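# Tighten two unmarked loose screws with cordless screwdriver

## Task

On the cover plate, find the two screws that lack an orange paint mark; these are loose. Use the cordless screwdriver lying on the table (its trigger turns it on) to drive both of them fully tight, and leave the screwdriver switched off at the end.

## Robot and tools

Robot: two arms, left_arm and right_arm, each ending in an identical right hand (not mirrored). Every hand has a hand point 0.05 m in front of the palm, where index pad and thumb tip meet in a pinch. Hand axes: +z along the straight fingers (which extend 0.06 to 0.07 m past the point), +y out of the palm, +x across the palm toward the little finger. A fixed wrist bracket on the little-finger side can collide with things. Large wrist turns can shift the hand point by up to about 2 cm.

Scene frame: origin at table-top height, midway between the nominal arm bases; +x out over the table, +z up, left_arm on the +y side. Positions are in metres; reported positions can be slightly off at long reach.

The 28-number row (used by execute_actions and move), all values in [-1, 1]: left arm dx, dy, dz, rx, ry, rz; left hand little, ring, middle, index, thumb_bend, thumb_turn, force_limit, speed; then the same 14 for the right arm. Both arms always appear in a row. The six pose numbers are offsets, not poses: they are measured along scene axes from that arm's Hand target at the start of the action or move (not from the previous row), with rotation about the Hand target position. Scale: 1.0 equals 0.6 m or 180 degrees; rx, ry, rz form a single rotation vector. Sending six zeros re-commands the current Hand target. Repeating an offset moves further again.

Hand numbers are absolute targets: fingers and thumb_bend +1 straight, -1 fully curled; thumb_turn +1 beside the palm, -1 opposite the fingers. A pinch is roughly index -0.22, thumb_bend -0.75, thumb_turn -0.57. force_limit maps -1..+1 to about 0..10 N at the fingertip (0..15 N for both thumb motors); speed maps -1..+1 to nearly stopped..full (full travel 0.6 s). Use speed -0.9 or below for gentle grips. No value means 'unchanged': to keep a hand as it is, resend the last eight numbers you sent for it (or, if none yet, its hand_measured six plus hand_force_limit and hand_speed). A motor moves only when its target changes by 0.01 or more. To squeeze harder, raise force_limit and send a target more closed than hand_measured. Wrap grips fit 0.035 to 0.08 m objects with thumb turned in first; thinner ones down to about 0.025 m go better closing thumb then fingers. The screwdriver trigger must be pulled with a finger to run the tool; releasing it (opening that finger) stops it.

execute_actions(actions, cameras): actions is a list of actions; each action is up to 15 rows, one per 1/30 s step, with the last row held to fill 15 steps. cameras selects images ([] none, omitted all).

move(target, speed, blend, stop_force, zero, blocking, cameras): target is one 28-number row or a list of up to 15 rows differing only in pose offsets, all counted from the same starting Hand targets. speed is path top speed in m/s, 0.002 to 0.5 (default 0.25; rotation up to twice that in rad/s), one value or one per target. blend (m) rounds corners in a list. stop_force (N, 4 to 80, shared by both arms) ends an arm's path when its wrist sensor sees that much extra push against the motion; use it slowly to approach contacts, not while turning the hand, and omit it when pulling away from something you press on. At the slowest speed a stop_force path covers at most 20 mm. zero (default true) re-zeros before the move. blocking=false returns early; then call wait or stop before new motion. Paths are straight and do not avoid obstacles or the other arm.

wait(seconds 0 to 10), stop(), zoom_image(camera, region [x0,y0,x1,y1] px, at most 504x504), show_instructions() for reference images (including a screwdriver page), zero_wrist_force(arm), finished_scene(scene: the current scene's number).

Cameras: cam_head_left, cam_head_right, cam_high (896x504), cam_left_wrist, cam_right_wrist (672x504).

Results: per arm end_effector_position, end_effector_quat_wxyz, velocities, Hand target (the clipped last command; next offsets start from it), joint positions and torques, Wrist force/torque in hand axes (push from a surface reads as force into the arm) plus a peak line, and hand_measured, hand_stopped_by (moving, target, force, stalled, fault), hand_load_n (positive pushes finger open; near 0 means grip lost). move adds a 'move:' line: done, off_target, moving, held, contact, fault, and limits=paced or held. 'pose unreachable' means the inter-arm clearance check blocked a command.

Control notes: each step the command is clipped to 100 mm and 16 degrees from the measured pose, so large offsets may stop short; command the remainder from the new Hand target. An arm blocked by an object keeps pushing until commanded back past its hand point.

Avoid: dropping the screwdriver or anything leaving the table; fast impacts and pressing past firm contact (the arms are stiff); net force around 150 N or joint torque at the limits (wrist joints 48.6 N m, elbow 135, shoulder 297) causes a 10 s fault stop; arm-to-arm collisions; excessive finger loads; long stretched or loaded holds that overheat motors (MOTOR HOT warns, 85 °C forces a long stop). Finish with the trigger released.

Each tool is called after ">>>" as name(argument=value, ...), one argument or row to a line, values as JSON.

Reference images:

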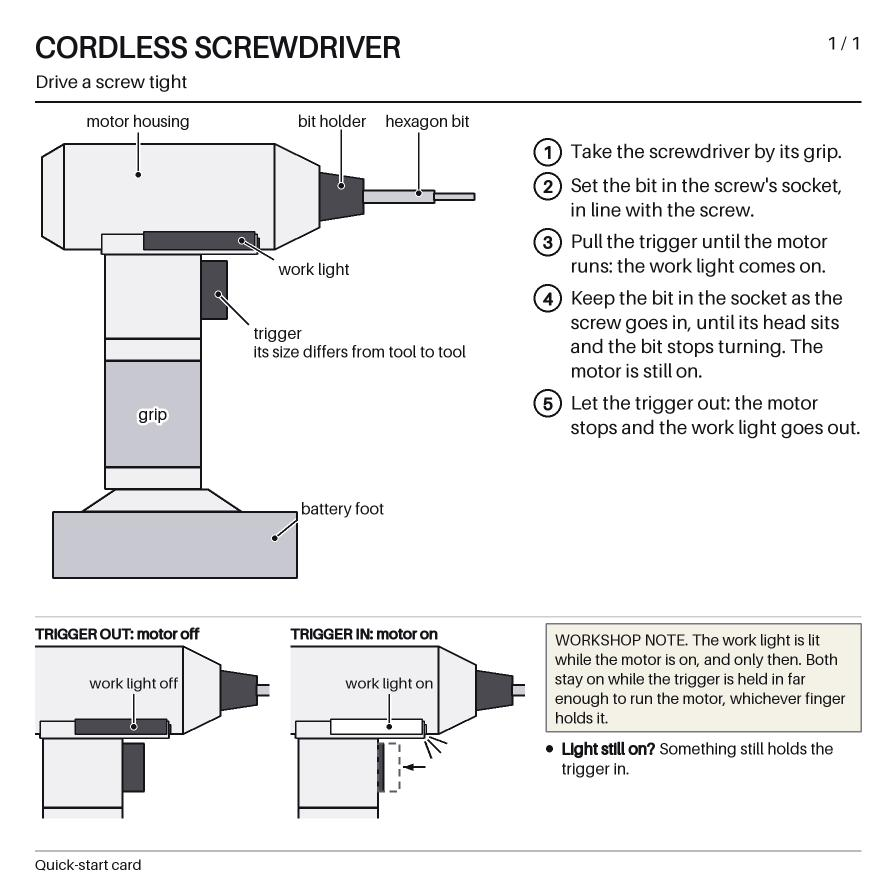

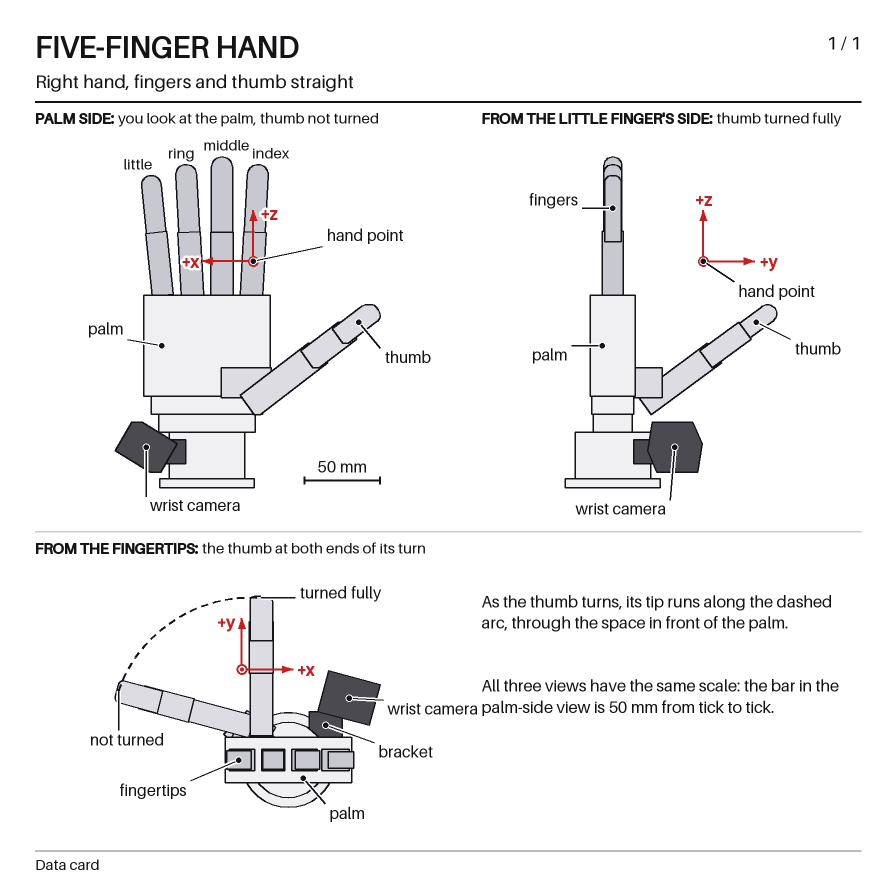

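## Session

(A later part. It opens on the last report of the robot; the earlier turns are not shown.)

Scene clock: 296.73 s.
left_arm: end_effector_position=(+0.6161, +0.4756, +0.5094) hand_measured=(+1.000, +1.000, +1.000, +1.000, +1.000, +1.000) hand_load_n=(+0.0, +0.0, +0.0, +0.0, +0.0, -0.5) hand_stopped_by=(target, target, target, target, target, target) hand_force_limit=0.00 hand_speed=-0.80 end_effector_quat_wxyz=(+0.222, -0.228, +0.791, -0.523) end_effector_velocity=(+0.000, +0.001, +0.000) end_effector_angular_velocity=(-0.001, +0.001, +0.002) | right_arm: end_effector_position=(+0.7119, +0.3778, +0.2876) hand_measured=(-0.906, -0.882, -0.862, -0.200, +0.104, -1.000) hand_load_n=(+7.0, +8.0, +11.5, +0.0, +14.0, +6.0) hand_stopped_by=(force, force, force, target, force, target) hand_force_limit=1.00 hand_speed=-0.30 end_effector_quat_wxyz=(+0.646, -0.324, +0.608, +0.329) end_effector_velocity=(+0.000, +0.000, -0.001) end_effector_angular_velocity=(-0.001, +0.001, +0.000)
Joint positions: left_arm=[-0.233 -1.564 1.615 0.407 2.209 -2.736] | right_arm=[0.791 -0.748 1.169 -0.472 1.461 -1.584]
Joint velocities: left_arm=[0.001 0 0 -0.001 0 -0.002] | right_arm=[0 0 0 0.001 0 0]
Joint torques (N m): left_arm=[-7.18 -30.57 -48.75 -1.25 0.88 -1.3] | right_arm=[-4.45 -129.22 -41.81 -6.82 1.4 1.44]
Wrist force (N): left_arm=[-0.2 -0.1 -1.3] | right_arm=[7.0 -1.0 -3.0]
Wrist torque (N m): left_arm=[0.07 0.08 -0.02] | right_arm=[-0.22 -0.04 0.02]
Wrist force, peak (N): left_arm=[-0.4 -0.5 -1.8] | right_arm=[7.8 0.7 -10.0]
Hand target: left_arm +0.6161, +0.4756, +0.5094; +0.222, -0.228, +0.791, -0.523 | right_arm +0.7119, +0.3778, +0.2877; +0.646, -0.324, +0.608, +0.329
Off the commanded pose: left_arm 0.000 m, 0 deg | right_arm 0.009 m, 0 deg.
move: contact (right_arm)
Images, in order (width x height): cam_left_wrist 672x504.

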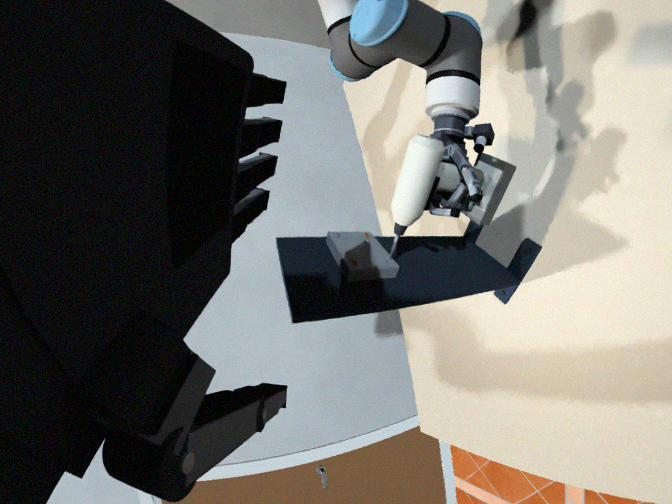

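>>> move(
  target=[
    [0,0,0,0,0,0,1,1,1,1,1,1,0,-0.8,-0.0027,-0.002,0,0,0,0,-0.99,-0.99,-1,-0.2,-1,-1,1,-0.3],
    [0,0,0,0,0,0,1,1,1,1,1,1,0,-0.8,-0.0027,-0.002,-0.005,0,0,0,-0.99,-0.99,-1,-0.2,-1,-1,1,-0.3],
  ],
  speed=0.01,
  cameras=[],
)

>>> move(
  target=[0,0,0,0,0,0,1,1,1,1,1,1,0,-0.8,0.0054,0.004,0,0,0,0,-0.99,-0.99,-1,-0.2,-1,-1,1,-0.3],
  speed=0.004,
  stop_force=4,
  cameras=["cam_left_wrist"],
)

>>> zoom_image(
  camera="cam_left_wrist",
  region=[376, 246, 400, 270],
)

Scene clock: 297.80 s.
left_arm: end_effector_position=(+0.6161, +0.4756, +0.5094) hand_measured=(+1.000, +1.000, +1.000, +1.000, +1.000, +1.000) hand_load_n=(+0.0, +0.0, +0.0, +0.0, +0.0, -0.5) hand_stopped_by=(target, target, target, target, target, target) hand_force_limit=0.00 hand_speed=-0.80 end_effector_quat_wxyz=(+0.222, -0.228, +0.791, -0.523) end_effector_velocity=(+0.000, +0.001, +0.000) end_effector_angular_velocity=(+0.001, +0.000, +0.002) | right_arm: end_effector_position=(+0.7103, +0.3766, +0.2846) hand_measured=(-0.906, -0.882, -0.862, -0.200, +0.104, -1.000) hand_load_n=(+7.0, +8.5, +11.5, +0.0, +14.0, +6.0) hand_stopped_by=(force, force, force, target, force, target) hand_force_limit=1.00 hand_speed=-0.30 end_effector_quat_wxyz=(+0.646, -0.324, +0.608, +0.329) end_effector_velocity=(+0.000, +0.000, +0.002) end_effector_angular_velocity=(+0.001, -0.001, +0.000)
Joint positions: left_arm=[-0.233 -1.564 1.615 0.407 2.209 -2.736] | right_arm=[0.792 -0.749 1.177 -0.478 1.461 -1.584]
Joint velocities: left_arm=[0.002 0 0 0 -0.001 0] | right_arm=[0 -0.002 0 0 0 0]
Joint torques (N m): left_arm=[-9.82 -29.17 -48.02 -1.07 0.67 -1.48] | right_arm=[14.14 -116.9 -43.32 -5.2 1.67 -0.51]
Wrist force (N): left_arm=[-0.1 -0.6 -1.4] | right_arm=[6.8 -1.3 -2.1]
Wrist torque (N m): left_arm=[0.00 0.08 -0.04] | right_arm=[-0.28 0.00 0.03]
Wrist force, peak (N): left_arm=[-0.3 -0.1 -1.7] | right_arm=[7.3 -1.3 -3.5]
Hand target: left_arm +0.6161, +0.4756, +0.5094; +0.222, -0.228, +0.791, -0.523 | right_arm +0.7103, +0.3766, +0.2847; +0.646, -0.324, +0.608, +0.329
Off the commanded pose: left_arm 0.000 m, 0 deg | right_arm 0.000 m, 0 deg.
move: done
No camera images: "cameras" was empty.

Scene clock: 299.40 s.
left_arm: end_effector_position=(+0.6161, +0.4756, +0.5094) hand_measured=(+1.000, +1.000, +1.000, +1.000, +1.000, +1.000) hand_load_n=(-0.5, +0.0, -0.5, +0.0, +0.0, -0.5) hand_stopped_by=(target, target, target, target, target, target) hand_force_limit=0.00 hand_speed=-0.80 end_effector_quat_wxyz=(+0.222, -0.228, +0.791, -0.523) end_effector_velocity=(+0.000, +0.000, +0.000) end_effector_angular_velocity=(+0.000, +0.001, +0.000) | right_arm: end_effector_position=(+0.7136, +0.3790, +0.2846) hand_measured=(-0.906, -0.882, -0.862, -0.200, +0.104, -1.000) hand_load_n=(+7.0, +8.0, +11.5, +0.0, +14.0, +6.0) hand_stopped_by=(force, force, force, target, force, target) hand_force_limit=1.00 hand_speed=-0.30 end_effector_quat_wxyz=(+0.646, -0.324, +0.608, +0.329) end_effector_velocity=(+0.000, +0.000, +0.000) end_effector_angular_velocity=(+0.000, -0.001, +0.001)
Joint positions: left_arm=[-0.233 -1.564 1.615 0.407 2.209 -2.736] | right_arm=[0.791 -0.743 1.165 -0.473 1.46 -1.584]
Joint velocities: left_arm=[0 0 0 0.001 0 0] | right_arm=[0 0 0 0 -0.001 0]
Joint torques (N m): left_arm=[-10.55 -29.25 -46.62 -0.83 0.62 -1.64] | right_arm=[-12.16 -123.24 -40.54 -4.56 -0.74 1.92]
Wrist force (N): left_arm=[-0.1 -0.5 -1.5] | right_arm=[6.8 -2.0 -1.8]
Wrist torque (N m): left_arm=[0.02 0.08 -0.04] | right_arm=[-0.38 0.00 0.01]
Wrist force, peak (N): left_arm=[-0.1 -0.5 -1.8] | right_arm=[7.2 -1.7 -2.3]
Hand target: left_arm +0.6161, +0.4756, +0.5094; +0.222, -0.228, +0.791, -0.523 | right_arm +0.7135, +0.3790, +0.2847; +0.646, -0.324, +0.608, +0.329
Off the commanded pose: left_arm 0.000 m, 0 deg | right_arm 0.000 m, 0 deg.
move: done
Images, in order (width x height): cam_left_wrist 672x504.

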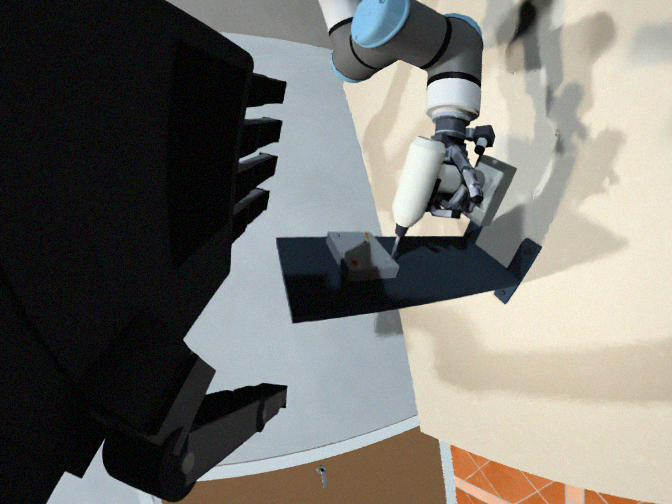

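Scaled by 21.000 from the camera's 672x504 image, which has a finer 960x720 frame.

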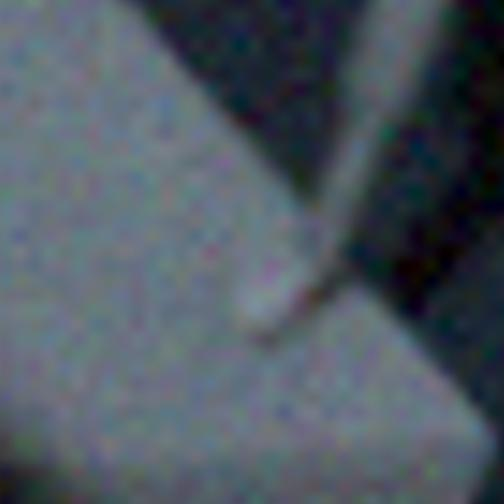

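>>> move(
  target=[
    [0,0,0,0,0,0,1,1,1,1,1,1,0,-0.8,-0.0054,-0.004,0,0,0,0,-0.99,-0.99,-1,-0.2,-1,-1,1,-0.3],
    [0,0,0,0,0,0,1,1,1,1,1,1,0,-0.8,-0.0054,-0.004,0.0150,0,0,0,-0.99,-0.99,-1,-0.2,-1,-1,1,-0.3],
  ],
  speed=0.02,
  cameras=[],
)

>>> move(
  target=[0,0,0,0,0,0,1,1,1,1,1,1,0,-0.8,0.0054,0.004,0,0,0,0,-0.99,-0.99,-1,-0.2,-1,-1,1,-0.3],
  speed=0.004,
  stop_force=4,
  cameras=["cam_left_wrist"],
)

>>> zoom_image(
  camera="cam_left_wrist",
  region=[376, 246, 400, 270],
)

Scene clock: 300.47 s.
left_arm: end_effector_position=(+0.6161, +0.4756, +0.5094) hand_measured=(+1.000, +1.000, +1.000, +1.000, +1.000, +1.000) hand_load_n=(+0.0, +0.0, +0.0, +0.0, +0.0, +0.0) hand_stopped_by=(target, target, target, target, target, target) hand_force_limit=0.00 hand_speed=-0.80 end_effector_quat_wxyz=(+0.222, -0.228, +0.791, -0.523) end_effector_velocity=(+0.000, +0.000, +0.001) end_effector_angular_velocity=(+0.000, -0.001, +0.000) | right_arm: end_effector_position=(+0.7103, +0.3766, +0.2938) hand_measured=(-0.906, -0.882, -0.862, -0.200, +0.104, -1.000) hand_load_n=(+7.0, +8.0, +12.0, +0.0, +14.0, +6.0) hand_stopped_by=(force, force, force, target, force, target) hand_force_limit=1.00 hand_speed=-0.30 end_effector_quat_wxyz=(+0.646, -0.324, +0.608, +0.329) end_effector_velocity=(+0.000, +0.000, -0.001) end_effector_angular_velocity=(+0.000, +0.000, +0.000)
Joint positions: left_arm=[-0.233 -1.564 1.615 0.407 2.209 -2.736] | right_arm=[0.792 -0.756 1.171 -0.466 1.461 -1.584]
Joint velocities: left_arm=[0 -0.001 0 0 0.001 0] | right_arm=[0 0.001 0 -0.001 0 0]
Joint torques (N m): left_arm=[-9.97 -29.99 -47.72 -0.77 1.22 -1.71] | right_arm=[15.21 -112.28 -45.22 -5.46 0.95 -0.72]
Wrist force (N): left_arm=[0.0 -0.3 -1.2] | right_arm=[6.8 -1.3 -2.1]
Wrist torque (N m): left_arm=[0.02 0.05 -0.03] | right_arm=[-0.28 0.01 0.02]
Wrist force, peak (N): left_arm=[-0.4 -0.3 -1.9] | right_arm=[7.4 -1.3 -2.6]
Hand target: left_arm +0.6161, +0.4756, +0.5094; +0.222, -0.228, +0.791, -0.523 | right_arm +0.7103, +0.3766, +0.2936; +0.646, -0.324, +0.608, +0.329
Off the commanded pose: left_arm 0.000 m, 0 deg | right_arm 0.000 m, 0 deg.
move: done
No camera images: "cameras" was empty.

Scene clock: 302.03 s.
left_arm: end_effector_position=(+0.6161, +0.4756, +0.5094) hand_measured=(+1.000, +1.000, +1.000, +1.000, +1.000, +1.000) hand_load_n=(+0.0, +0.0, +0.0, +0.0, +0.0, -0.5) hand_stopped_by=(target, target, target, target, target, target) hand_force_limit=0.00 hand_speed=-0.80 end_effector_quat_wxyz=(+0.222, -0.228, +0.791, -0.523) end_effector_velocity=(+0.000, +0.001, +0.000) end_effector_angular_velocity=(+0.001, -0.001, +0.001) | right_arm: end_effector_position=(+0.7120, +0.3779, +0.2936) hand_measured=(-0.906, -0.882, -0.862, -0.200, +0.104, -1.000) hand_load_n=(+7.5, +8.0, +11.0, +0.0, +14.0, +6.0) hand_stopped_by=(force, force, force, target, force, target) hand_force_limit=1.00 hand_speed=-0.30 end_effector_quat_wxyz=(+0.646, -0.324, +0.608, +0.329) end_effector_velocity=(+0.000, +0.000, -0.001) end_effector_angular_velocity=(+0.000, +0.000, +0.000)
Joint positions: left_arm=[-0.233 -1.564 1.615 0.407 2.209 -2.736] | right_arm=[0.791 -0.752 1.165 -0.464 1.461 -1.584]
Joint velocities: left_arm=[0.001 0 0 -0.001 0 0.001] | right_arm=[0 0.001 0 -0.001 0 0]
Joint torques (N m): left_arm=[-9.12 -29.88 -50.1 -0.75 0.62 -1.48] | right_arm=[3.13 -128.52 -41.54 -6.76 1.26 -0.07]
Wrist force (N): left_arm=[-0.1 0.1 -1.0] | right_arm=[6.7 -0.5 -3.5]
Wrist torque (N m): left_arm=[0.07 0.06 -0.02] | right_arm=[-0.16 -0.05 0.01]
Wrist force, peak (N): left_arm=[0.3 -0.6 -1.8] | right_arm=[6.9 0.6 -9.6]
Hand target: left_arm +0.6161, +0.4756, +0.5094; +0.222, -0.228, +0.791, -0.523 | right_arm +0.7120, +0.3779, +0.2937; +0.646, -0.324, +0.608, +0.329
Off the commanded pose: left_arm 0.000 m, 0 deg | right_arm 0.002 m, 0 deg.
move: contact (right_arm)
Images, in order (width x height): cam_left_wrist 672x504.

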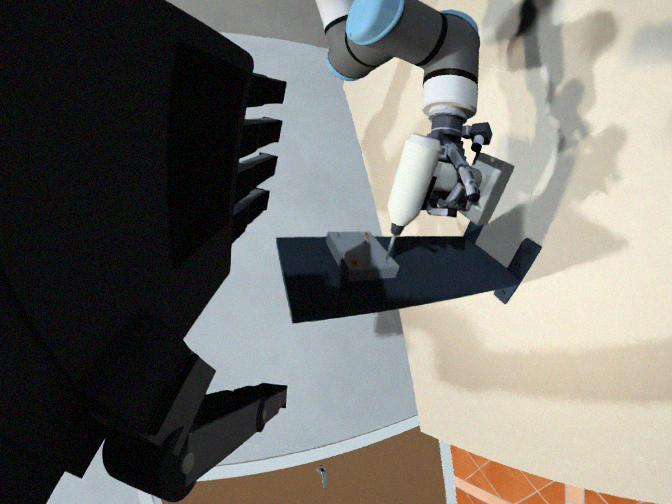

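Scaled by 21.000 from the camera's 672x504 image, which has a finer 960x720 frame.

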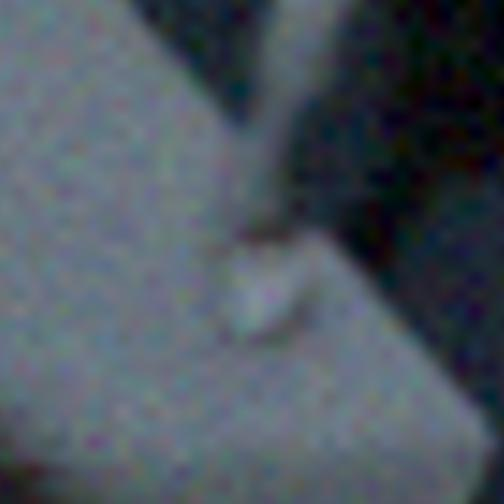

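>>> move(
  target=[
    [0,0,0,0,0,0,1,1,1,1,1,1,0,-0.8,-0.0027,-0.002,0,0,0,0,-0.99,-0.99,-1,-0.2,-1,-1,1,-0.3],
    [0,0,0,0,0,0,1,1,1,1,1,1,0,-0.8,-0.0027,-0.002,0.0027,0,0,0,-0.99,-0.99,-1,-0.2,-1,-1,1,-0.3],
  ],
  speed=0.02,
  cameras=[],
)

>>> move(
  target=[0,0,0,0,0,0,1,1,1,1,1,1,0,-0.8,0.0047,0.0035,0,0,0,0,-0.99,-0.99,-1,-0.2,-1,-1,1,-0.3],
  speed=0.004,
  stop_force=4,
  cameras=[],
)

Scene clock: 303.03 s.
left_arm: end_effector_position=(+0.6161, +0.4756, +0.5094) hand_measured=(+1.000, +1.000, +1.000, +1.000, +1.000, +1.000) hand_load_n=(+0.0, +0.0, +0.0, +0.0, +0.0, +0.0) hand_stopped_by=(target, target, target, target, target, target) hand_force_limit=0.00 hand_speed=-0.80 end_effector_quat_wxyz=(+0.222, -0.228, +0.791, -0.523) end_effector_velocity=(+0.000, +0.000, +0.000) end_effector_angular_velocity=(+0.000, +0.000, +0.000) | right_arm: end_effector_position=(+0.7103, +0.3767, +0.2953) hand_measured=(-0.906, -0.882, -0.862, -0.200, +0.104, -1.000) hand_load_n=(+7.0, +8.0, +11.5, +0.0, +14.0, +6.0) hand_stopped_by=(force, force, force, target, force, target) hand_force_limit=1.00 hand_speed=-0.30 end_effector_quat_wxyz=(+0.646, -0.324, +0.608, +0.329) end_effector_velocity=(+0.000, +0.000, -0.001) end_effector_angular_velocity=(-0.001, +0.001, +0.000)
Joint positions: left_arm=[-0.233 -1.564 1.615 0.407 2.209 -2.736] | right_arm=[0.792 -0.757 1.17 -0.464 1.461 -1.584]
Joint velocities: left_arm=[0 0 0 0 0 0] | right_arm=[0 0.001 0 0.001 0 0]
Joint torques (N m): left_arm=[-8.52 -31.58 -47.51 -1.05 0.48 -1.74] | right_arm=[13.95 -118.84 -50.99 -2.84 1.71 -1]
Wrist force (N): left_arm=[0.0 -0.2 -1.3] | right_arm=[6.9 -1.4 -1.9]
Wrist torque (N m): left_arm=[0.05 0.06 -0.02] | right_arm=[-0.31 -0.01 0.03]
Wrist force, peak (N): left_arm=[-0.3 -0.8 -1.8] | right_arm=[7.4 -1.0 -3.4]
Hand target: left_arm +0.6161, +0.4756, +0.5094; +0.222, -0.228, +0.791, -0.523 | right_arm +0.7103, +0.3767, +0.2953; +0.646, -0.324, +0.608, +0.329
Off the commanded pose: left_arm 0.000 m, 0 deg | right_arm 0.000 m, 0 deg.
move: done
No camera images: "cameras" was empty.

Scene clock: 304.50 s.
left_arm: end_effector_position=(+0.6161, +0.4756, +0.5094) hand_measured=(+1.000, +1.000, +1.000, +1.000, +1.000, +1.000) hand_load_n=(+0.0, +0.0, +0.0, +0.0, +0.0, -0.5) hand_stopped_by=(target, target, target, target, target, target) hand_force_limit=0.00 hand_speed=-0.80 end_effector_quat_wxyz=(+0.222, -0.228, +0.791, -0.523) end_effector_velocity=(+0.000, +0.000, +0.000) end_effector_angular_velocity=(+0.001, -0.002, +0.000) | right_arm: end_effector_position=(+0.7132, +0.3788, +0.2952) hand_measured=(-0.906, -0.882, -0.862, -0.200, +0.104, -1.000) hand_load_n=(+7.0, +8.5, +11.5, +0.0, +14.0, +6.0) hand_stopped_by=(force, force, force, target, force, target) hand_force_limit=1.00 hand_speed=-0.30 end_effector_quat_wxyz=(+0.646, -0.324, +0.608, +0.329) end_effector_velocity=(+0.000, +0.000, +0.000) end_effector_angular_velocity=(+0.000, +0.000, +0.000)
Joint positions: left_arm=[-0.233 -1.564 1.615 0.407 2.209 -2.736] | right_arm=[0.791 -0.751 1.16 -0.46 1.46 -1.584]
Joint velocities: left_arm=[0 0 0 -0.001 0 0.001] | right_arm=[0 0 0 0 0 0]
Joint torques (N m): left_arm=[-9.37 -27.22 -47.68 -0.73 0.96 -1.4] | right_arm=[-13.42 -122.75 -40.04 -4.59 -0.85 1.74]
Wrist force (N): left_arm=[-0.1 -0.1 -1.7] | right_arm=[7.0 -1.4 -2.6]
Wrist torque (N m): left_arm=[0.09 0.08 -0.02] | right_arm=[-0.26 0.00 0.03]
Wrist force, peak (N): left_arm=[-0.3 -0.7 -1.6] | right_arm=[7.4 -1.4 -2.1]
Hand target: left_arm +0.6161, +0.4756, +0.5094; +0.222, -0.228, +0.791, -0.523 | right_arm +0.7132, +0.3788, +0.2953; +0.646, -0.324, +0.608, +0.329
Off the commanded pose: left_arm 0.000 m, 0 deg | right_arm 0.000 m, 0 deg.
move: done
No camera images: "cameras" was empty.

>>> move(
  target=[
    [0,0,0,0,0,0,1,1,1,1,1,1,0,-0.8,-0.0054,-0.004,0,0,0,0,-0.99,-0.99,-1,-0.2,-1,-1,1,-0.3],
    [0,0,0,0,0,0,1,1,1,1,1,1,0,-0.8,-0.00934,0.00137,-0.0082,0,0,0,-0.99,-0.99,-1,-0.2,-1,-1,1,-0.3],
  ],
  speed=0.02,
  cameras=[],
)

>>> move(
  target=[0,0,0,0,0,0,1,1,1,1,1,1,0,-0.8,0.0054,0.004,0,0,0,0,-0.99,-0.99,-1,-0.2,-1,-1,1,-0.3],
  speed=0.004,
  stop_force=4,
  cameras=[],
)

Scene clock: 305.57 s.
left_arm: end_effector_position=(+0.6161, +0.4756, +0.5094) hand_measured=(+1.000, +1.000, +1.000, +1.000, +1.000, +1.000) hand_load_n=(+0.0, +0.0, +0.0, +0.0, +0.0, +0.0) hand_stopped_by=(target, target, target, target, target, target) hand_force_limit=0.00 hand_speed=-0.80 end_effector_quat_wxyz=(+0.222, -0.228, +0.791, -0.523) end_effector_velocity=(+0.000, +0.000, -0.001) end_effector_angular_velocity=(+0.000, +0.002, +0.001) | right_arm: end_effector_position=(+0.7075, +0.3797, +0.2903) hand_measured=(-0.906, -0.882, -0.862, -0.200, +0.104, -1.000) hand_load_n=(+7.0, +8.0, +11.5, +0.0, +14.0, +6.0) hand_stopped_by=(force, force, force, target, force, target) hand_force_limit=1.00 hand_speed=-0.30 end_effector_quat_wxyz=(+0.646, -0.324, +0.608, +0.329) end_effector_velocity=(+0.000, +0.000, +0.000) end_effector_angular_velocity=(+0.000, +0.000, +0.000)
Joint positions: left_arm=[-0.233 -1.564 1.615 0.407 2.209 -2.736] | right_arm=[0.796 -0.751 1.17 -0.469 1.465 -1.584]
Joint velocities: left_arm=[0 0.001 0 0 0 -0.001] | right_arm=[0 0 0 0 0 0]
Joint torques (N m): left_arm=[-8.23 -30.27 -49.8 -0.77 0.93 -1.63] | right_arm=[-1.07 -125.57 -50.3 -5.01 0.53 -2.12]
Wrist force (N): left_arm=[0.0 -0.4 -1.4] | right_arm=[6.9 -1.6 -2.1]
Wrist torque (N m): left_arm=[0.02 0.05 -0.03] | right_arm=[-0.31 -0.01 0.02]
Wrist force, peak (N): left_arm=[0.0 -0.5 -1.8] | right_arm=[7.3 -1.5 -2.2]
Hand target: left_arm +0.6161, +0.4756, +0.5094; +0.222, -0.228, +0.791, -0.523 | right_arm +0.7076, +0.3796, +0.2904; +0.646, -0.324, +0.608, +0.329
Off the commanded pose: left_arm 0.000 m, 0 deg | right_arm 0.000 m, 0 deg.
move: done
No camera images: "cameras" was empty.

Scene clock: 307.23 s.
left_arm: end_effector_position=(+0.6161, +0.4756, +0.5094) hand_measured=(+1.000, +1.000, +1.000, +1.000, +1.000, +1.000) hand_load_n=(+0.0, +0.0, +0.0, +0.0, +0.0, +0.0) hand_stopped_by=(target, target, target, target, target, target) hand_force_limit=0.00 hand_speed=-0.80 end_effector_quat_wxyz=(+0.222, -0.228, +0.791, -0.523) end_effector_velocity=(+0.000, +0.001, -0.001) end_effector_angular_velocity=(+0.000, +0.001, +0.002) | right_arm: end_effector_position=(+0.7097, +0.3811, +0.2903) hand_measured=(-0.906, -0.882, -0.862, -0.200, +0.104, -1.000) hand_load_n=(+7.5, +8.0, +11.5, +0.0, +14.0, +6.0) hand_stopped_by=(force, force, force, target, force, target) hand_force_limit=1.00 hand_speed=-0.30 end_effector_quat_wxyz=(+0.646, -0.324, +0.608, +0.329) end_effector_velocity=(+0.000, +0.000, +0.000) end_effector_angular_velocity=(+0.000, +0.000, +0.000)
Joint positions: left_arm=[-0.233 -1.564 1.615 0.407 2.209 -2.736] | right_arm=[0.795 -0.747 1.162 -0.466 1.465 -1.584]
Joint velocities: left_arm=[0.001 0.001 0 0 0 -0.001] | right_arm=[0 0 0 0 0 0]
Joint torques (N m): left_arm=[-7.05 -27.66 -49.29 -1.17 0.63 -1.82] | right_arm=[-5.32 -128.6 -42.23 -6.66 1.35 -0.94]
Wrist force (N): left_arm=[-0.3 -0.2 -1.3] | right_arm=[6.5 -0.5 -4.5]
Wrist torque (N m): left_arm=[0.06 0.10 -0.04] | right_arm=[-0.12 -0.05 -0.02]
Wrist force, peak (N): left_arm=[-0.1 -0.4 -1.9] | right_arm=[7.1 1.2 -10.7]
Hand target: left_arm +0.6161, +0.4756, +0.5094; +0.222, -0.228, +0.791, -0.523 | right_arm +0.7096, +0.3812, +0.2904; +0.646, -0.324, +0.608, +0.329
Off the commanded pose: left_arm 0.000 m, 0 deg | right_arm 0.001 m, 0 deg.
move: contact (right_arm)
No camera images: "cameras" was empty.

>>> move(
  target=[
    [0,0,0,0,0,0,1,1,1,1,1,1,0,-0.8,-0.0027,-0.002,0,0,0,0,-0.99,-0.99,-1,-0.2,-1,-1,1,-0.3],
    [0,0,0,0,0,0,1,1,1,1,1,1,0,-0.8,-0.00447,0.00042,0,0,0,0,-0.99,-0.99,-1,-0.2,-1,-1,1,-0.3],
  ],
  speed=0.02,
  cameras=[],
)

>>> move(
  target=[0,0,0,0,0,0,1,1,1,1,1,1,0,-0.8,0.0047,0.0035,0,0,0,0,-0.99,-0.99,-1,-0.2,-1,-1,1,-0.3],
  speed=0.004,
  stop_force=4,
  cameras=[],
)

Scene clock: 308.07 s.
left_arm: end_effector_position=(+0.6161, +0.4756, +0.5094) hand_measured=(+1.000, +1.000, +1.000, +1.000, +1.000, +1.000) hand_load_n=(+0.0, +0.0, +0.0, +0.0, +0.0, +0.0) hand_stopped_by=(target, target, target, target, target, target) hand_force_limit=0.00 hand_speed=-0.80 end_effector_quat_wxyz=(+0.222, -0.228, +0.791, -0.523) end_effector_velocity=(+0.000, +0.000, +0.000) end_effector_angular_velocity=(+0.000, +0.000, +0.000) | right_arm: end_effector_position=(+0.7069, +0.3814, +0.2904) hand_measured=(-0.906, -0.882, -0.862, -0.200, +0.104, -1.000) hand_load_n=(+7.5, +8.5, +11.5, +0.0, +14.0, +6.0) hand_stopped_by=(force, force, force, target, force, target) hand_force_limit=1.00 hand_speed=-0.30 end_effector_quat_wxyz=(+0.646, -0.324, +0.608, +0.329) end_effector_velocity=(+0.000, +0.000, +0.000) end_effector_angular_velocity=(+0.000, +0.000, +0.000)
Joint positions: left_arm=[-0.233 -1.564 1.615 0.407 2.209 -2.736] | right_arm=[0.798 -0.749 1.166 -0.467 1.467 -1.584]
Joint velocities: left_arm=[0.001 0 0 -0.001 0 0] | right_arm=[0 0 0 -0.001 0 0]
Joint torques (N m): left_arm=[-10.13 -25.77 -48.28 -0.74 1.02 -1.68] | right_arm=[2.69 -112.49 -47.98 -1.96 1.08 -2.14]
Wrist force (N): left_arm=[-0.3 -0.5 -1.2] | right_arm=[7.3 -1.4 -2.2]
Wrist torque (N m): left_arm=[0.00 0.10 -0.05] | right_arm=[-0.28 -0.06 0.06]
Wrist force, peak (N): left_arm=[0.1 -0.1 -1.8] | right_arm=[6.9 -1.0 -4.6]
Hand target: left_arm +0.6161, +0.4756, +0.5094; +0.222, -0.228, +0.791, -0.523 | right_arm +0.7069, +0.3814, +0.2904; +0.646, -0.324, +0.608, +0.329
Off the commanded pose: left_arm 0.000 m, 0 deg | right_arm 0.000 m, 0 deg.
move: done
No camera images: "cameras" was empty.

Scene clock: 309.53 s.
left_arm: end_effector_position=(+0.6161, +0.4756, +0.5094) hand_measured=(+1.000, +1.000, +1.000, +1.000, +1.000, +1.000) hand_load_n=(+0.0, +0.0, +0.0, +0.0, +0.0, +0.0) hand_stopped_by=(target, target, target, target, target, target) hand_force_limit=0.00 hand_speed=-0.80 end_effector_quat_wxyz=(+0.222, -0.228, +0.791, -0.523) end_effector_velocity=(+0.000, +0.000, +0.000) end_effector_angular_velocity=(+0.001, +0.000, -0.001) | right_arm: end_effector_position=(+0.7098, +0.3835, +0.2903) hand_measured=(-0.906, -0.882, -0.862, -0.200, +0.104, -1.000) hand_load_n=(+7.0, +8.5, +11.5, +0.0, +13.5, +6.0) hand_stopped_by=(force, force, force, target, force, target) hand_force_limit=1.00 hand_speed=-0.30 end_effector_quat_wxyz=(+0.646, -0.324, +0.608, +0.329) end_effector_velocity=(+0.000, +0.000, +0.000) end_effector_angular_velocity=(+0.000, +0.000, +0.000)
Joint positions: left_arm=[-0.233 -1.564 1.615 0.407 2.209 -2.736] | right_arm=[0.797 -0.744 1.156 -0.463 1.466 -1.584]
Joint velocities: left_arm=[0 0 0 0.001 0 0.001] | right_arm=[0 0 0 -0.001 0 0]
Joint torques (N m): left_arm=[-7.42 -29.63 -48.48 -0.85 1.15 -1.99] | right_arm=[-14.19 -123.5 -40.13 -4.6 -0.61 0.77]
Wrist force (N): left_arm=[0.0 -0.2 -1.5] | right_arm=[6.9 -0.9 -1.5]
Wrist torque (N m): left_arm=[0.06 0.06 -0.02] | right_arm=[-0.38 -0.01 0.00]
Wrist force, peak (N): left_arm=[-0.2 -0.6 -1.8] | right_arm=[7.1 -1.7 -2.2]
Hand target: left_arm +0.6161, +0.4756, +0.5094; +0.222, -0.228, +0.791, -0.523 | right_arm +0.7098, +0.3835, +0.2904; +0.646, -0.324, +0.608, +0.329
Off the commanded pose: left_arm 0.000 m, 0 deg | right_arm 0.000 m, 0 deg.
move: done
No camera images: "cameras" was empty.

>>> move(
  target=[
    [0,0,0,0,0,0,1,1,1,1,1,1,0,-0.8,-0.0047,-0.0035,0,0,0,0,-0.99,-0.99,-1,-1,-1,-1,1,-0.3],
    [0,0,0,0,0,0,1,1,1,1,1,1,0,-0.8,0.00033,-0.01035,0,0,0,0,-0.99,-0.99,-1,-1,-1,-1,1,-0.3],
  ],
  speed=0.02,
  cameras=[],
)

>>> move(
  target=[0,0,0,0,0,0,1,1,1,1,1,1,0,-0.8,0.0121,0.0089,0,0,0,0,-0.99,-0.99,-1,-1,-1,-1,1,-0.3],
  speed=0.002,
  stop_force=4,
  cameras=["cam_left_wrist"],
)

>>> zoom_image(
  camera="cam_left_wrist",
  region=[376, 246, 400, 270],
)

Scene clock: 310.53 s.
left_arm: end_effector_position=(+0.6161, +0.4756, +0.5094) hand_measured=(+1.000, +1.000, +1.000, +1.000, +1.000, +1.000) hand_load_n=(+0.0, +0.0, +0.0, +0.0, +0.0, -0.5) hand_stopped_by=(target, target, target, target, target, target) hand_force_limit=0.00 hand_speed=-0.80 end_effector_quat_wxyz=(+0.222, -0.228, +0.791, -0.523) end_effector_velocity=(+0.000, +0.000, +0.000) end_effector_angular_velocity=(+0.001, -0.002, -0.001) | right_arm: end_effector_position=(+0.7101, +0.3772, +0.2904) hand_measured=(-0.906, -0.882, -0.862, -0.844, +0.104, -1.000) hand_load_n=(+8.0, +8.0, +10.5, +12.5, +14.0, +5.0) hand_stopped_by=(force, force, force, force, force, target) hand_force_limit=1.00 hand_speed=-0.30 end_effector_quat_wxyz=(+0.646, -0.324, +0.608, +0.329) end_effector_velocity=(+0.000, +0.000, +0.000) end_effector_angular_velocity=(+0.001, -0.001, +0.000)
Joint positions: left_arm=[-0.233 -1.564 1.615 0.407 2.209 -2.736] | right_arm=[0.792 -0.753 1.172 -0.47 1.462 -1.584]
Joint velocities: left_arm=[0 0 0 0 0 0.002] | right_arm=[0 0 0 -0.001 0 0]
Joint torques (N m): left_arm=[-10.79 -29.85 -49.2 -0.94 0.9 -1.34] | right_arm=[11.14 -112.43 -51.54 -3.98 1.4 2.1]
Wrist force (N): left_arm=[-0.3 -0.5 -1.5] | right_arm=[6.6 -1.3 -2.1]
Wrist torque (N m): left_arm=[0.01 0.11 -0.05] | right_arm=[-0.27 0.03 0.02]
Wrist force, peak (N): left_arm=[-0.3 -0.5 -1.7] | right_arm=[7.3 -1.7 -2.2]
Hand target: left_arm +0.6161, +0.4756, +0.5094; +0.222, -0.228, +0.791, -0.523 | right_arm +0.7100, +0.3773, +0.2904; +0.646, -0.324, +0.608, +0.329
Off the commanded pose: left_arm 0.000 m, 0 deg | right_arm 0.000 m, 0 deg.
move: done
No camera images: "cameras" was empty.

Scene clock: 312.80 s.
left_arm: end_effector_position=(+0.6161, +0.4756, +0.5094) hand_measured=(+1.000, +1.000, +1.000, +1.000, +1.000, +1.000) hand_load_n=(+0.0, -0.5, -0.5, -0.5, +0.0, +0.0) hand_stopped_by=(target, target, target, target, target, target) hand_force_limit=0.00 hand_speed=-0.80 end_effector_quat_wxyz=(+0.222, -0.228, +0.791, -0.523) end_effector_velocity=(+0.000, -0.001, +0.000) end_effector_angular_velocity=(-0.001, +0.000, +0.000) | right_arm: end_effector_position=(+0.7118, +0.3786, +0.2903) hand_measured=(-0.906, -0.882, -0.862, -0.844, +0.104, -1.000) hand_load_n=(+8.0, +8.5, +10.5, +12.5, +14.5, +4.5) hand_stopped_by=(force, force, force, force, force, target) hand_force_limit=1.00 hand_speed=-0.30 end_effector_quat_wxyz=(+0.646, -0.324, +0.608, +0.329) end_effector_velocity=(+0.000, +0.000, +0.000) end_effector_angular_velocity=(+0.000, +0.000, +0.001)
Joint positions: left_arm=[-0.233 -1.564 1.615 0.407 2.209 -2.736] | right_arm=[0.792 -0.749 1.165 -0.467 1.461 -1.584]
Joint velocities: left_arm=[-0.001 0 0 0 0 -0.001] | right_arm=[0 0 0 0 -0.001 0]
Joint torques (N m): left_arm=[-5.67 -31.5 -49.34 -0.57 1.18 -1.11] | right_arm=[-10.46 -126.01 -43.12 -5.78 2.18 2.33]
Wrist force (N): left_arm=[0.1 -0.4 -1.5] | right_arm=[7.4 0.4 -5.1]
Wrist torque (N m): left_arm=[0.03 0.04 -0.01] | right_arm=[-0.16 -0.14 0.00]
Wrist force, peak (N): left_arm=[-0.2 -0.6 -1.8] | right_arm=[10.8 1.9 -9.8]
Hand target: left_arm +0.6161, +0.4756, +0.5094; +0.222, -0.228, +0.791, -0.523 | right_arm +0.7118, +0.3786, +0.2903; +0.646, -0.324, +0.608, +0.329
Off the commanded pose: left_arm 0.000 m, 0 deg | right_arm 0.007 m, 0 deg.
move: contact (right_arm)
Images, in order (width x height): cam_left_wrist 672x504.

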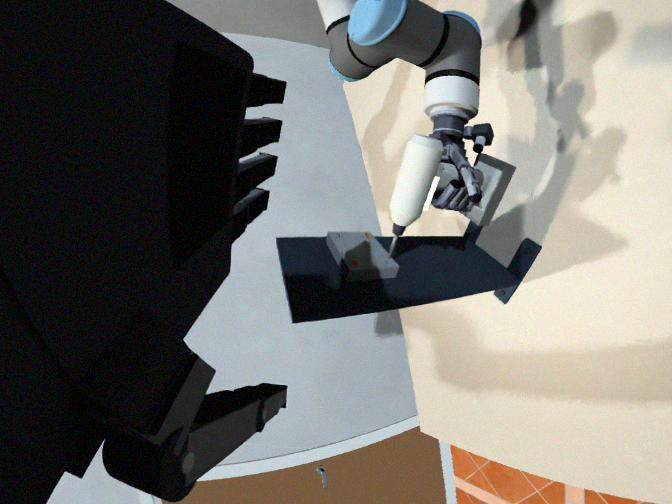

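Scaled by 21.000 from the camera's 672x504 image, which has a finer 960x720 frame.

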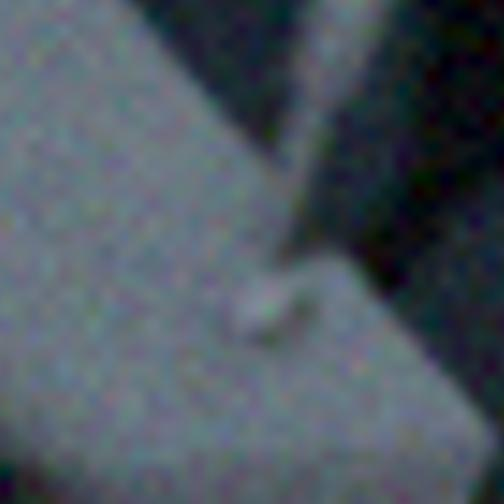

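>>> move(
  target=[0,0,0,0,0,0,1,1,1,1,1,1,0,-0.8,0.01074,0.0079,0,0,0,0,-0.99,-0.99,-1,-1,-1,-1,1,-0.3],
  speed=0.002,
  stop_force=4,
  cameras=[],
)

>>> move(
  target=[0,0,0,0,0,0,1,1,1,1,1,1,0,-0.8,0.01074,0.0079,0,0,0,0,-0.99,-0.99,-1,-1,-1,-1,1,-0.3],
  speed=0.002,
  stop_force=4,
  cameras=["cam_left_wrist"],
)

>>> zoom_image(
  camera="cam_left_wrist",
  region=[376, 246, 400, 270],
)

Scene clock: 313.83 s.
left_arm: end_effector_position=(+0.6161, +0.4756, +0.5094) hand_measured=(+1.000, +1.000, +1.000, +1.000, +1.000, +1.000) hand_load_n=(+0.0, +0.0, -0.5, +0.0, +0.0, +0.0) hand_stopped_by=(target, target, target, target, target, target) hand_force_limit=0.00 hand_speed=-0.80 end_effector_quat_wxyz=(+0.222, -0.228, +0.791, -0.523) end_effector_velocity=(+0.000, +0.001, +0.000) end_effector_angular_velocity=(+0.000, -0.001, +0.001) | right_arm: end_effector_position=(+0.7118, +0.3787, +0.2904) hand_measured=(-0.906, -0.882, -0.862, -0.844, +0.104, -1.000) hand_load_n=(+8.5, +8.5, +10.0, +12.0, +14.5, +4.5) hand_stopped_by=(force, force, force, force, force, target) hand_force_limit=1.00 hand_speed=-0.30 end_effector_quat_wxyz=(+0.646, -0.324, +0.608, +0.329) end_effector_velocity=(+0.000, +0.000, -0.001) end_effector_angular_velocity=(+0.000, +0.000, +0.000)
Joint positions: left_arm=[-0.233 -1.564 1.615 0.407 2.209 -2.736] | right_arm=[0.792 -0.749 1.165 -0.467 1.461 -1.584]
Joint velocities: left_arm=[0 0 0 0 -0.001 0] | right_arm=[0 0 0 0 0 0]
Joint torques (N m): left_arm=[-9.7 -26.76 -49.31 -0.42 0.92 -0.95] | right_arm=[-10.69 -128.14 -42.36 -7.12 1.29 2.16]
Wrist force (N): left_arm=[-0.3 -0.4 -1.2] | right_arm=[7.3 0.7 -6.4]
Wrist torque (N m): left_arm=[0.01 0.09 -0.04] | right_arm=[-0.10 -0.08 -0.01]
Wrist force, peak (N): left_arm=[-0.3 -0.6 -1.7] | right_arm=[7.9 2.9 -10.0]
Hand target: left_arm +0.6161, +0.4756, +0.5094; +0.222, -0.228, +0.791, -0.523 | right_arm +0.7118, +0.3787, +0.2904; +0.646, -0.324, +0.608, +0.329
Off the commanded pose: left_arm 0.000 m, 0 deg | right_arm 0.008 m, 0 deg.
move: contact (right_arm)
No camera images: "cameras" was empty.

Scene clock: 314.67 s.
left_arm: end_effector_position=(+0.6161, +0.4756, +0.5094) hand_measured=(+1.000, +1.000, +1.000, +1.000, +1.000, +1.000) hand_load_n=(+0.0, +0.0, +0.0, +0.0, +0.0, -0.5) hand_stopped_by=(target, target, target, target, target, target) hand_force_limit=0.00 hand_speed=-0.80 end_effector_quat_wxyz=(+0.222, -0.228, +0.791, -0.523) end_effector_velocity=(+0.000, +0.000, +0.000) end_effector_angular_velocity=(+0.000, -0.001, +0.000) | right_arm: end_effector_position=(+0.7119, +0.3788, +0.2904) hand_measured=(-0.906, -0.882, -0.862, -0.844, +0.104, -1.000) hand_load_n=(+8.5, +8.0, +10.5, +11.5, +14.5, +4.5) hand_stopped_by=(force, force, force, force, force, target) hand_force_limit=1.00 hand_speed=-0.30 end_effector_quat_wxyz=(+0.646, -0.324, +0.608, +0.329) end_effector_velocity=(+0.000, +0.000, -0.002) end_effector_angular_velocity=(-0.002, +0.001, +0.000)
Joint positions: left_arm=[-0.233 -1.564 1.615 0.407 2.209 -2.736] | right_arm=[0.792 -0.749 1.165 -0.467 1.461 -1.584]
Joint velocities: left_arm=[0 -0.001 0 0 0 0] | right_arm=[0 0.001 0 0.001 0 0]
Joint torques (N m): left_arm=[-10.74 -29.53 -48.82 -0.53 0.63 -1.91] | right_arm=[-11.98 -128.9 -43.5 -7.48 1 2.04]
Wrist force (N): left_arm=[-0.1 -0.6 -1.5] | right_arm=[7.8 1.0 -8.6]
Wrist torque (N m): left_arm=[0.00 0.08 -0.05] | right_arm=[-0.10 -0.16 -0.03]
Wrist force, peak (N): left_arm=[-0.1 -0.3 -1.7] | right_arm=[8.4 2.8 -12.0]
Hand target: left_arm +0.6161, +0.4756, +0.5094; +0.222, -0.228, +0.791, -0.523 | right_arm +0.7119, +0.3788, +0.2904; +0.646, -0.324, +0.608, +0.329
Off the commanded pose: left_arm 0.000 m, 0 deg | right_arm 0.008 m, 0 deg.
move: contact (right_arm)
Images, in order (width x height): cam_left_wrist 672x504.

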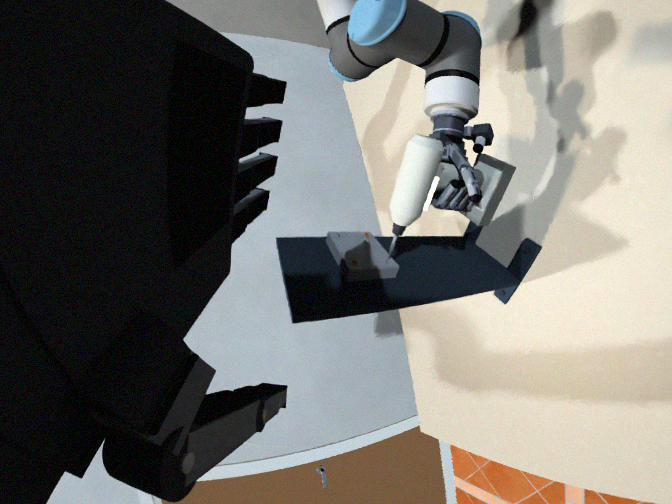

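Scaled by 21.000 from the camera's 672x504 image, which has a finer 960x720 frame.

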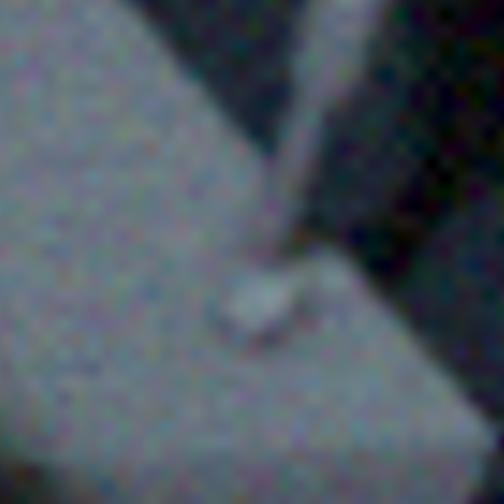

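>>> move(
  target=[
    [0,0,0,0,0,0,1,1,1,1,1,1,0,-0.8,-0.00059,0.00081,0,0,0,0,-0.99,-0.99,-1,-1,-1,-1,1,-0.3],
    [0,0,0,0,0,0,1,1,1,1,1,1,0,-0.8,-0.00039,0.00054,0.00067,0,0,0,-0.99,-0.99,-1,-1,-1,-1,1,-0.3],
    [0,0,0,0,0,0,1,1,1,1,1,1,0,-0.8,0,0,0.001,0,0,0,-0.99,-0.99,-1,-1,-1,-1,1,-0.3],
    [0,0,0,0,0,0,1,1,1,1,1,1,0,-0.8,0.00039,-0.00054,0.00067,0,0,0,-0.99,-0.99,-1,-1,-1,-1,1,-0.3],
    [0,0,0,0,0,0,1,1,1,1,1,1,0,-0.8,0.00059,-0.00081,0,0,0,0,-0.99,-0.99,-1,-1,-1,-1,1,-0.3],
    [0,0,0,0,0,0,1,1,1,1,1,1,0,-0.8,0.00039,-0.00054,-0.00067,0,0,0,-0.99,-0.99,-1,-1,-1,-1,1,-0.3],
    [0,0,0,0,0,0,1,1,1,1,1,1,0,-0.8,0,0,-0.001,0,0,0,-0.99,-0.99,-1,-1,-1,-1,1,-0.3],
    [0,0,0,0,0,0,1,1,1,1,1,1,0,-0.8,-0.00039,0.00054,-0.00067,0,0,0,-0.99,-0.99,-1,-1,-1,-1,1,-0.3],
    [0,0,0,0,0,0,1,1,1,1,1,1,0,-0.8,0,0,0,0,0,0,-0.99,-0.99,-1,-1,-1,-1,1,-0.3],
  ],
  speed=0.003,
  cameras=[],
)

Scene clock: 316.77 s.
left_arm: end_effector_position=(+0.6161, +0.4756, +0.5094) hand_measured=(+1.000, +1.000, +1.000, +1.000, +1.000, +1.000) hand_load_n=(+0.0, +0.0, +0.0, +0.0, +0.5, -0.5) hand_stopped_by=(target, target, target, target, target, target) hand_force_limit=0.00 hand_speed=-0.80 end_effector_quat_wxyz=(+0.222, -0.228, +0.791, -0.523) end_effector_velocity=(+0.000, +0.000, +0.000) end_effector_angular_velocity=(+0.000, +0.001, +0.000) | right_arm: end_effector_position=(+0.7118, +0.3789, +0.2905) hand_measured=(-0.906, -0.882, -0.862, -0.844, +0.104, -1.000) hand_load_n=(+8.0, +8.0, +10.0, +11.5, +15.0, +4.0) hand_stopped_by=(force, force, force, force, force, target) hand_force_limit=1.00 hand_speed=-0.30 end_effector_quat_wxyz=(+0.646, -0.324, +0.608, +0.329) end_effector_velocity=(+0.000, +0.000, -0.001) end_effector_angular_velocity=(-0.001, +0.000, +0.000)
Joint positions: left_arm=[-0.233 -1.564 1.615 0.407 2.209 -2.736] | right_arm=[0.792 -0.749 1.165 -0.467 1.461 -1.584]
Joint velocities: left_arm=[-0.001 0 0 0.001 -0.001 -0.001] | right_arm=[-0.001 0 0 0 0 0]
Joint torques (N m): left_arm=[-12.3 -30.32 -48.7 -0.02 0.98 -1.35] | right_arm=[-17.94 -127.97 -42.75 -3.25 -0.36 1.45]
Wrist force (N): left_arm=[-0.4 -0.4 -1.6] | right_arm=[7.9 1.3 -8.1]
Wrist torque (N m): left_arm=[0.03 0.12 -0.05] | right_arm=[-0.07 -0.17 -0.01]
Wrist force, peak (N): left_arm=[0.1 -0.5 -1.9] | right_arm=[11.3 1.4 -9.3]
Hand target: left_arm +0.6161, +0.4756, +0.5094; +0.222, -0.228, +0.791, -0.523 | right_arm +0.7119, +0.3788, +0.2904; +0.646, -0.324, +0.608, +0.329
Off the commanded pose: left_arm 0.000 m, 0 deg | right_arm 0.000 m, 0 deg.
move: done
No camera images: "cameras" was empty.

>>> move(
  target=[
    [0,0,0,0,0,0,1,1,1,1,1,1,0,-0.8,-0.00108,0.00148,0,0,0,0,-0.99,-0.99,-1,-1,-1,-1,1,-0.3],
    [0,0,0,0,0,0,1,1,1,1,1,1,0,-0.8,-0.00078,0.00106,0.00133,0,0,0,-0.99,-0.99,-1,-1,-1,-1,1,-0.3],
    [0,0,0,0,0,0,1,1,1,1,1,1,0,-0.8,0,0,0.00183,0,0,0,-0.99,-0.99,-1,-1,-1,-1,1,-0.3],
    [0,0,0,0,0,0,1,1,1,1,1,1,0,-0.8,0.00078,-0.00106,0.00133,0,0,0,-0.99,-0.99,-1,-1,-1,-1,1,-0.3],
    [0,0,0,0,0,0,1,1,1,1,1,1,0,-0.8,0.00108,-0.00148,0,0,0,0,-0.99,-0.99,-1,-1,-1,-1,1,-0.3],
    [0,0,0,0,0,0,1,1,1,1,1,1,0,-0.8,0.00078,-0.00106,-0.00133,0,0,0,-0.99,-0.99,-1,-1,-1,-1,1,-0.3],
    [0,0,0,0,0,0,1,1,1,1,1,1,0,-0.8,0,0,-0.00183,0,0,0,-0.99,-0.99,-1,-1,-1,-1,1,-0.3],
    [0,0,0,0,0,0,1,1,1,1,1,1,0,-0.8,-0.00078,0.00106,-0.00133,0,0,0,-0.99,-0.99,-1,-1,-1,-1,1,-0.3],
    [0,0,0,0,0,0,1,1,1,1,1,1,0,-0.8,-0.00108,0.00148,0,0,0,0,-0.99,-0.99,-1,-1,-1,-1,1,-0.3],
    [0,0,0,0,0,0,1,1,1,1,1,1,0,-0.8,0,0,0,0,0,0,-0.99,-0.99,-1,-1,-1,-1,1,-0.3],
  ],
  speed=0.004,
  cameras=["cam_left_wrist"],
)

>>> zoom_image(
  camera="cam_left_wrist",
  region=[376, 246, 400, 270],
)

Scene clock: 319.73 s.
left_arm: end_effector_position=(+0.6161, +0.4756, +0.5094) hand_measured=(+1.000, +1.000, +1.000, +1.000, +1.000, +1.000) hand_load_n=(+0.0, +0.0, +0.0, +0.0, +0.0, -0.5) hand_stopped_by=(target, target, target, target, target, target) hand_force_limit=0.00 hand_speed=-0.80 end_effector_quat_wxyz=(+0.222, -0.228, +0.791, -0.523) end_effector_velocity=(+0.000, +0.000, +0.000) end_effector_angular_velocity=(+0.001, +0.001, +0.001) | right_arm: end_effector_position=(+0.7118, +0.3788, +0.2904) hand_measured=(-0.906, -0.882, -0.862, -0.844, +0.104, -1.000) hand_load_n=(+8.0, +7.5, +10.0, +11.5, +15.0, +4.0) hand_stopped_by=(force, force, force, force, force, target) hand_force_limit=1.00 hand_speed=-0.30 end_effector_quat_wxyz=(+0.646, -0.324, +0.608, +0.329) end_effector_velocity=(+0.000, +0.000, -0.001) end_effector_angular_velocity=(-0.001, +0.000, +0.000)
Joint positions: left_arm=[-0.233 -1.564 1.615 0.407 2.209 -2.736] | right_arm=[0.792 -0.749 1.165 -0.467 1.461 -1.584]
Joint velocities: left_arm=[0 0.001 0 0 -0.001 0] | right_arm=[0 0.001 0 0 0 0]
Joint torques (N m): left_arm=[-7.09 -29.9 -48.75 -0.55 0.58 -1.58] | right_arm=[-17.23 -126.12 -42.61 -7.37 -0.15 0.04]
Wrist force (N): left_arm=[-0.3 -0.3 -1.0] | right_arm=[7.6 0.3 -6.6]
Wrist torque (N m): left_arm=[0.01 0.09 -0.04] | right_arm=[-0.18 -0.12 -0.02]
Wrist force, peak (N): left_arm=[0.2 -0.4 -2.0] | right_arm=[7.9 2.0 -11.4]
Hand target: left_arm +0.6161, +0.4756, +0.5094; +0.222, -0.228, +0.791, -0.523 | right_arm +0.7119, +0.3788, +0.2904; +0.646, -0.324, +0.608, +0.329
Off the commanded pose: left_arm 0.000 m, 0 deg | right_arm 0.000 m, 0 deg.
move: done
Images, in order (width x height): cam_left_wrist 672x504.

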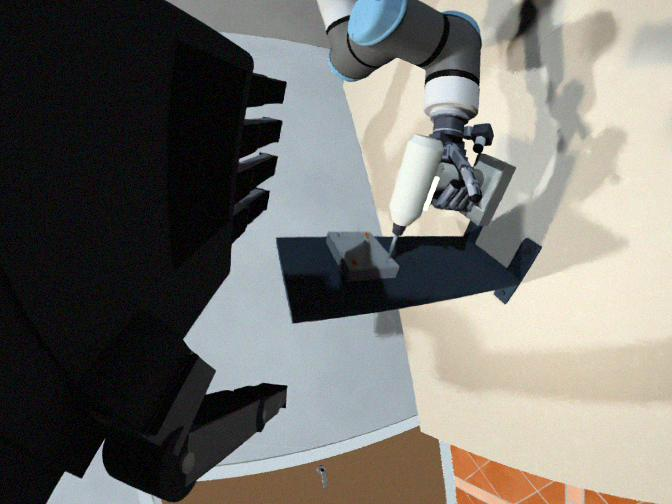

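Scaled by 21.000 from the camera's 672x504 image, which has a finer 960x720 frame.

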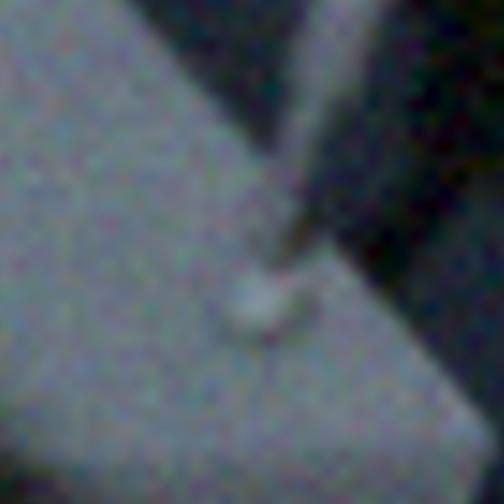

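>>> move(
  target=[
    [0,0,0,0,0,0,1,1,1,1,1,1,0,-0.8,-0.00336,-0.00247,0,0,0,0,-0.99,-0.99,-1,-1,-1,-1,1,-0.3],
    [0,0,0,0,0,0,1,1,1,1,1,1,0,-0.8,-0.00336,-0.00247,0.00683,0,0,0,-0.99,-0.99,-1,-1,-1,-1,1,-0.3],
  ],
  speed=0.02,
  cameras=[],
)

>>> move(
  target=[0,0,0,0,0,0,1,1,1,1,1,1,0,-0.8,0.0054,0.004,0,0,0,0,-0.99,-0.99,-1,-1,-1,-1,1,-0.3],
  speed=0.004,
  stop_force=4,
  cameras=[],
)

Scene clock: 320.70 s.
left_arm: end_effector_position=(+0.6161, +0.4756, +0.5094) hand_measured=(+1.000, +1.000, +1.000, +1.000, +1.000, +1.000) hand_load_n=(+0.0, +0.0, +0.0, +0.0, +0.0, +0.0) hand_stopped_by=(target, target, target, target, target, target) hand_force_limit=0.00 hand_speed=-0.80 end_effector_quat_wxyz=(+0.222, -0.228, +0.791, -0.523) end_effector_velocity=(+0.000, -0.001, +0.000) end_effector_angular_velocity=(-0.001, +0.001, -0.001) | right_arm: end_effector_position=(+0.7099, +0.3773, +0.2947) hand_measured=(-0.906, -0.882, -0.862, -0.844, +0.104, -1.000) hand_load_n=(+8.0, +8.0, +10.0, +11.5, +14.5, +4.5) hand_stopped_by=(force, force, force, force, force, target) hand_force_limit=1.00 hand_speed=-0.30 end_effector_quat_wxyz=(+0.646, -0.324, +0.608, +0.329) end_effector_velocity=(+0.000, +0.000, +0.000) end_effector_angular_velocity=(+0.000, +0.000, +0.000)
Joint positions: left_arm=[-0.233 -1.564 1.615 0.407 2.209 -2.736] | right_arm=[0.793 -0.756 1.17 -0.465 1.462 -1.584]
Joint velocities: left_arm=[-0.001 0 0 0 0 -0.001] | right_arm=[0 0 0 0 0 0]
Joint torques (N m): left_arm=[-10.02 -28.25 -49.91 -0.43 1.31 -1.56] | right_arm=[14.53 -114.72 -48.23 -4.19 1.57 0.57]
Wrist force (N): left_arm=[0.0 -0.6 -1.6] | right_arm=[6.8 -1.6 -1.7]
Wrist torque (N m): left_arm=[0.00 0.06 -0.03] | right_arm=[-0.33 -0.02 0.02]
Wrist force, peak (N): left_arm=[-0.2 -0.1 -1.8] | right_arm=[7.8 0.9 -7.4]
Hand target: left_arm +0.6161, +0.4756, +0.5094; +0.222, -0.228, +0.791, -0.523 | right_arm +0.7099, +0.3773, +0.2945; +0.646, -0.324, +0.608, +0.329
Off the commanded pose: left_arm 0.000 m, 0 deg | right_arm 0.000 m, 0 deg.
move: done
No camera images: "cameras" was empty.

Scene clock: 322.30 s.
left_arm: end_effector_position=(+0.6161, +0.4756, +0.5094) hand_measured=(+1.000, +1.000, +1.000, +1.000, +1.000, +1.000) hand_load_n=(+0.0, +0.0, +0.0, +0.0, +0.0, -0.5) hand_stopped_by=(target, target, target, target, target, target) hand_force_limit=0.00 hand_speed=-0.80 end_effector_quat_wxyz=(+0.222, -0.228, +0.791, -0.523) end_effector_velocity=(+0.000, -0.001, +0.001) end_effector_angular_velocity=(+0.000, -0.001, -0.001) | right_arm: end_effector_position=(+0.7132, +0.3797, +0.2945) hand_measured=(-0.906, -0.882, -0.862, -0.844, +0.104, -1.000) hand_load_n=(+8.0, +8.0, +10.5, +11.5, +14.5, +4.0) hand_stopped_by=(force, force, force, force, force, target) hand_force_limit=1.00 hand_speed=-0.30 end_effector_quat_wxyz=(+0.646, -0.324, +0.608, +0.329) end_effector_velocity=(+0.000, +0.000, -0.001) end_effector_angular_velocity=(-0.001, +0.001, +0.000)
Joint positions: left_arm=[-0.233 -1.564 1.615 0.407 2.209 -2.736] | right_arm=[0.792 -0.749 1.158 -0.46 1.461 -1.584]
Joint velocities: left_arm=[-0.001 -0.001 0 0 0 0] | right_arm=[0 0.001 0 0 0 0]
Joint torques (N m): left_arm=[-11.55 -28.98 -49.44 -0.54 1.07 -1.36] | right_arm=[-12.28 -124.22 -40.22 -4.53 -0.8 1.91]
Wrist force (N): left_arm=[-0.4 -0.2 -1.5] | right_arm=[6.8 -1.7 -2.1]
Wrist torque (N m): left_arm=[0.06 0.12 -0.04] | right_arm=[-0.33 0.01 0.01]
Wrist force, peak (N): left_arm=[-0.1 -0.8 -1.8] | right_arm=[7.3 -1.6 -2.1]
Hand target: left_arm +0.6161, +0.4756, +0.5094; +0.222, -0.228, +0.791, -0.523 | right_arm +0.7131, +0.3797, +0.2945; +0.646, -0.324, +0.608, +0.329
Off the commanded pose: left_arm 0.000 m, 0 deg | right_arm 0.000 m, 0 deg.
move: done
No camera images: "cameras" was empty.


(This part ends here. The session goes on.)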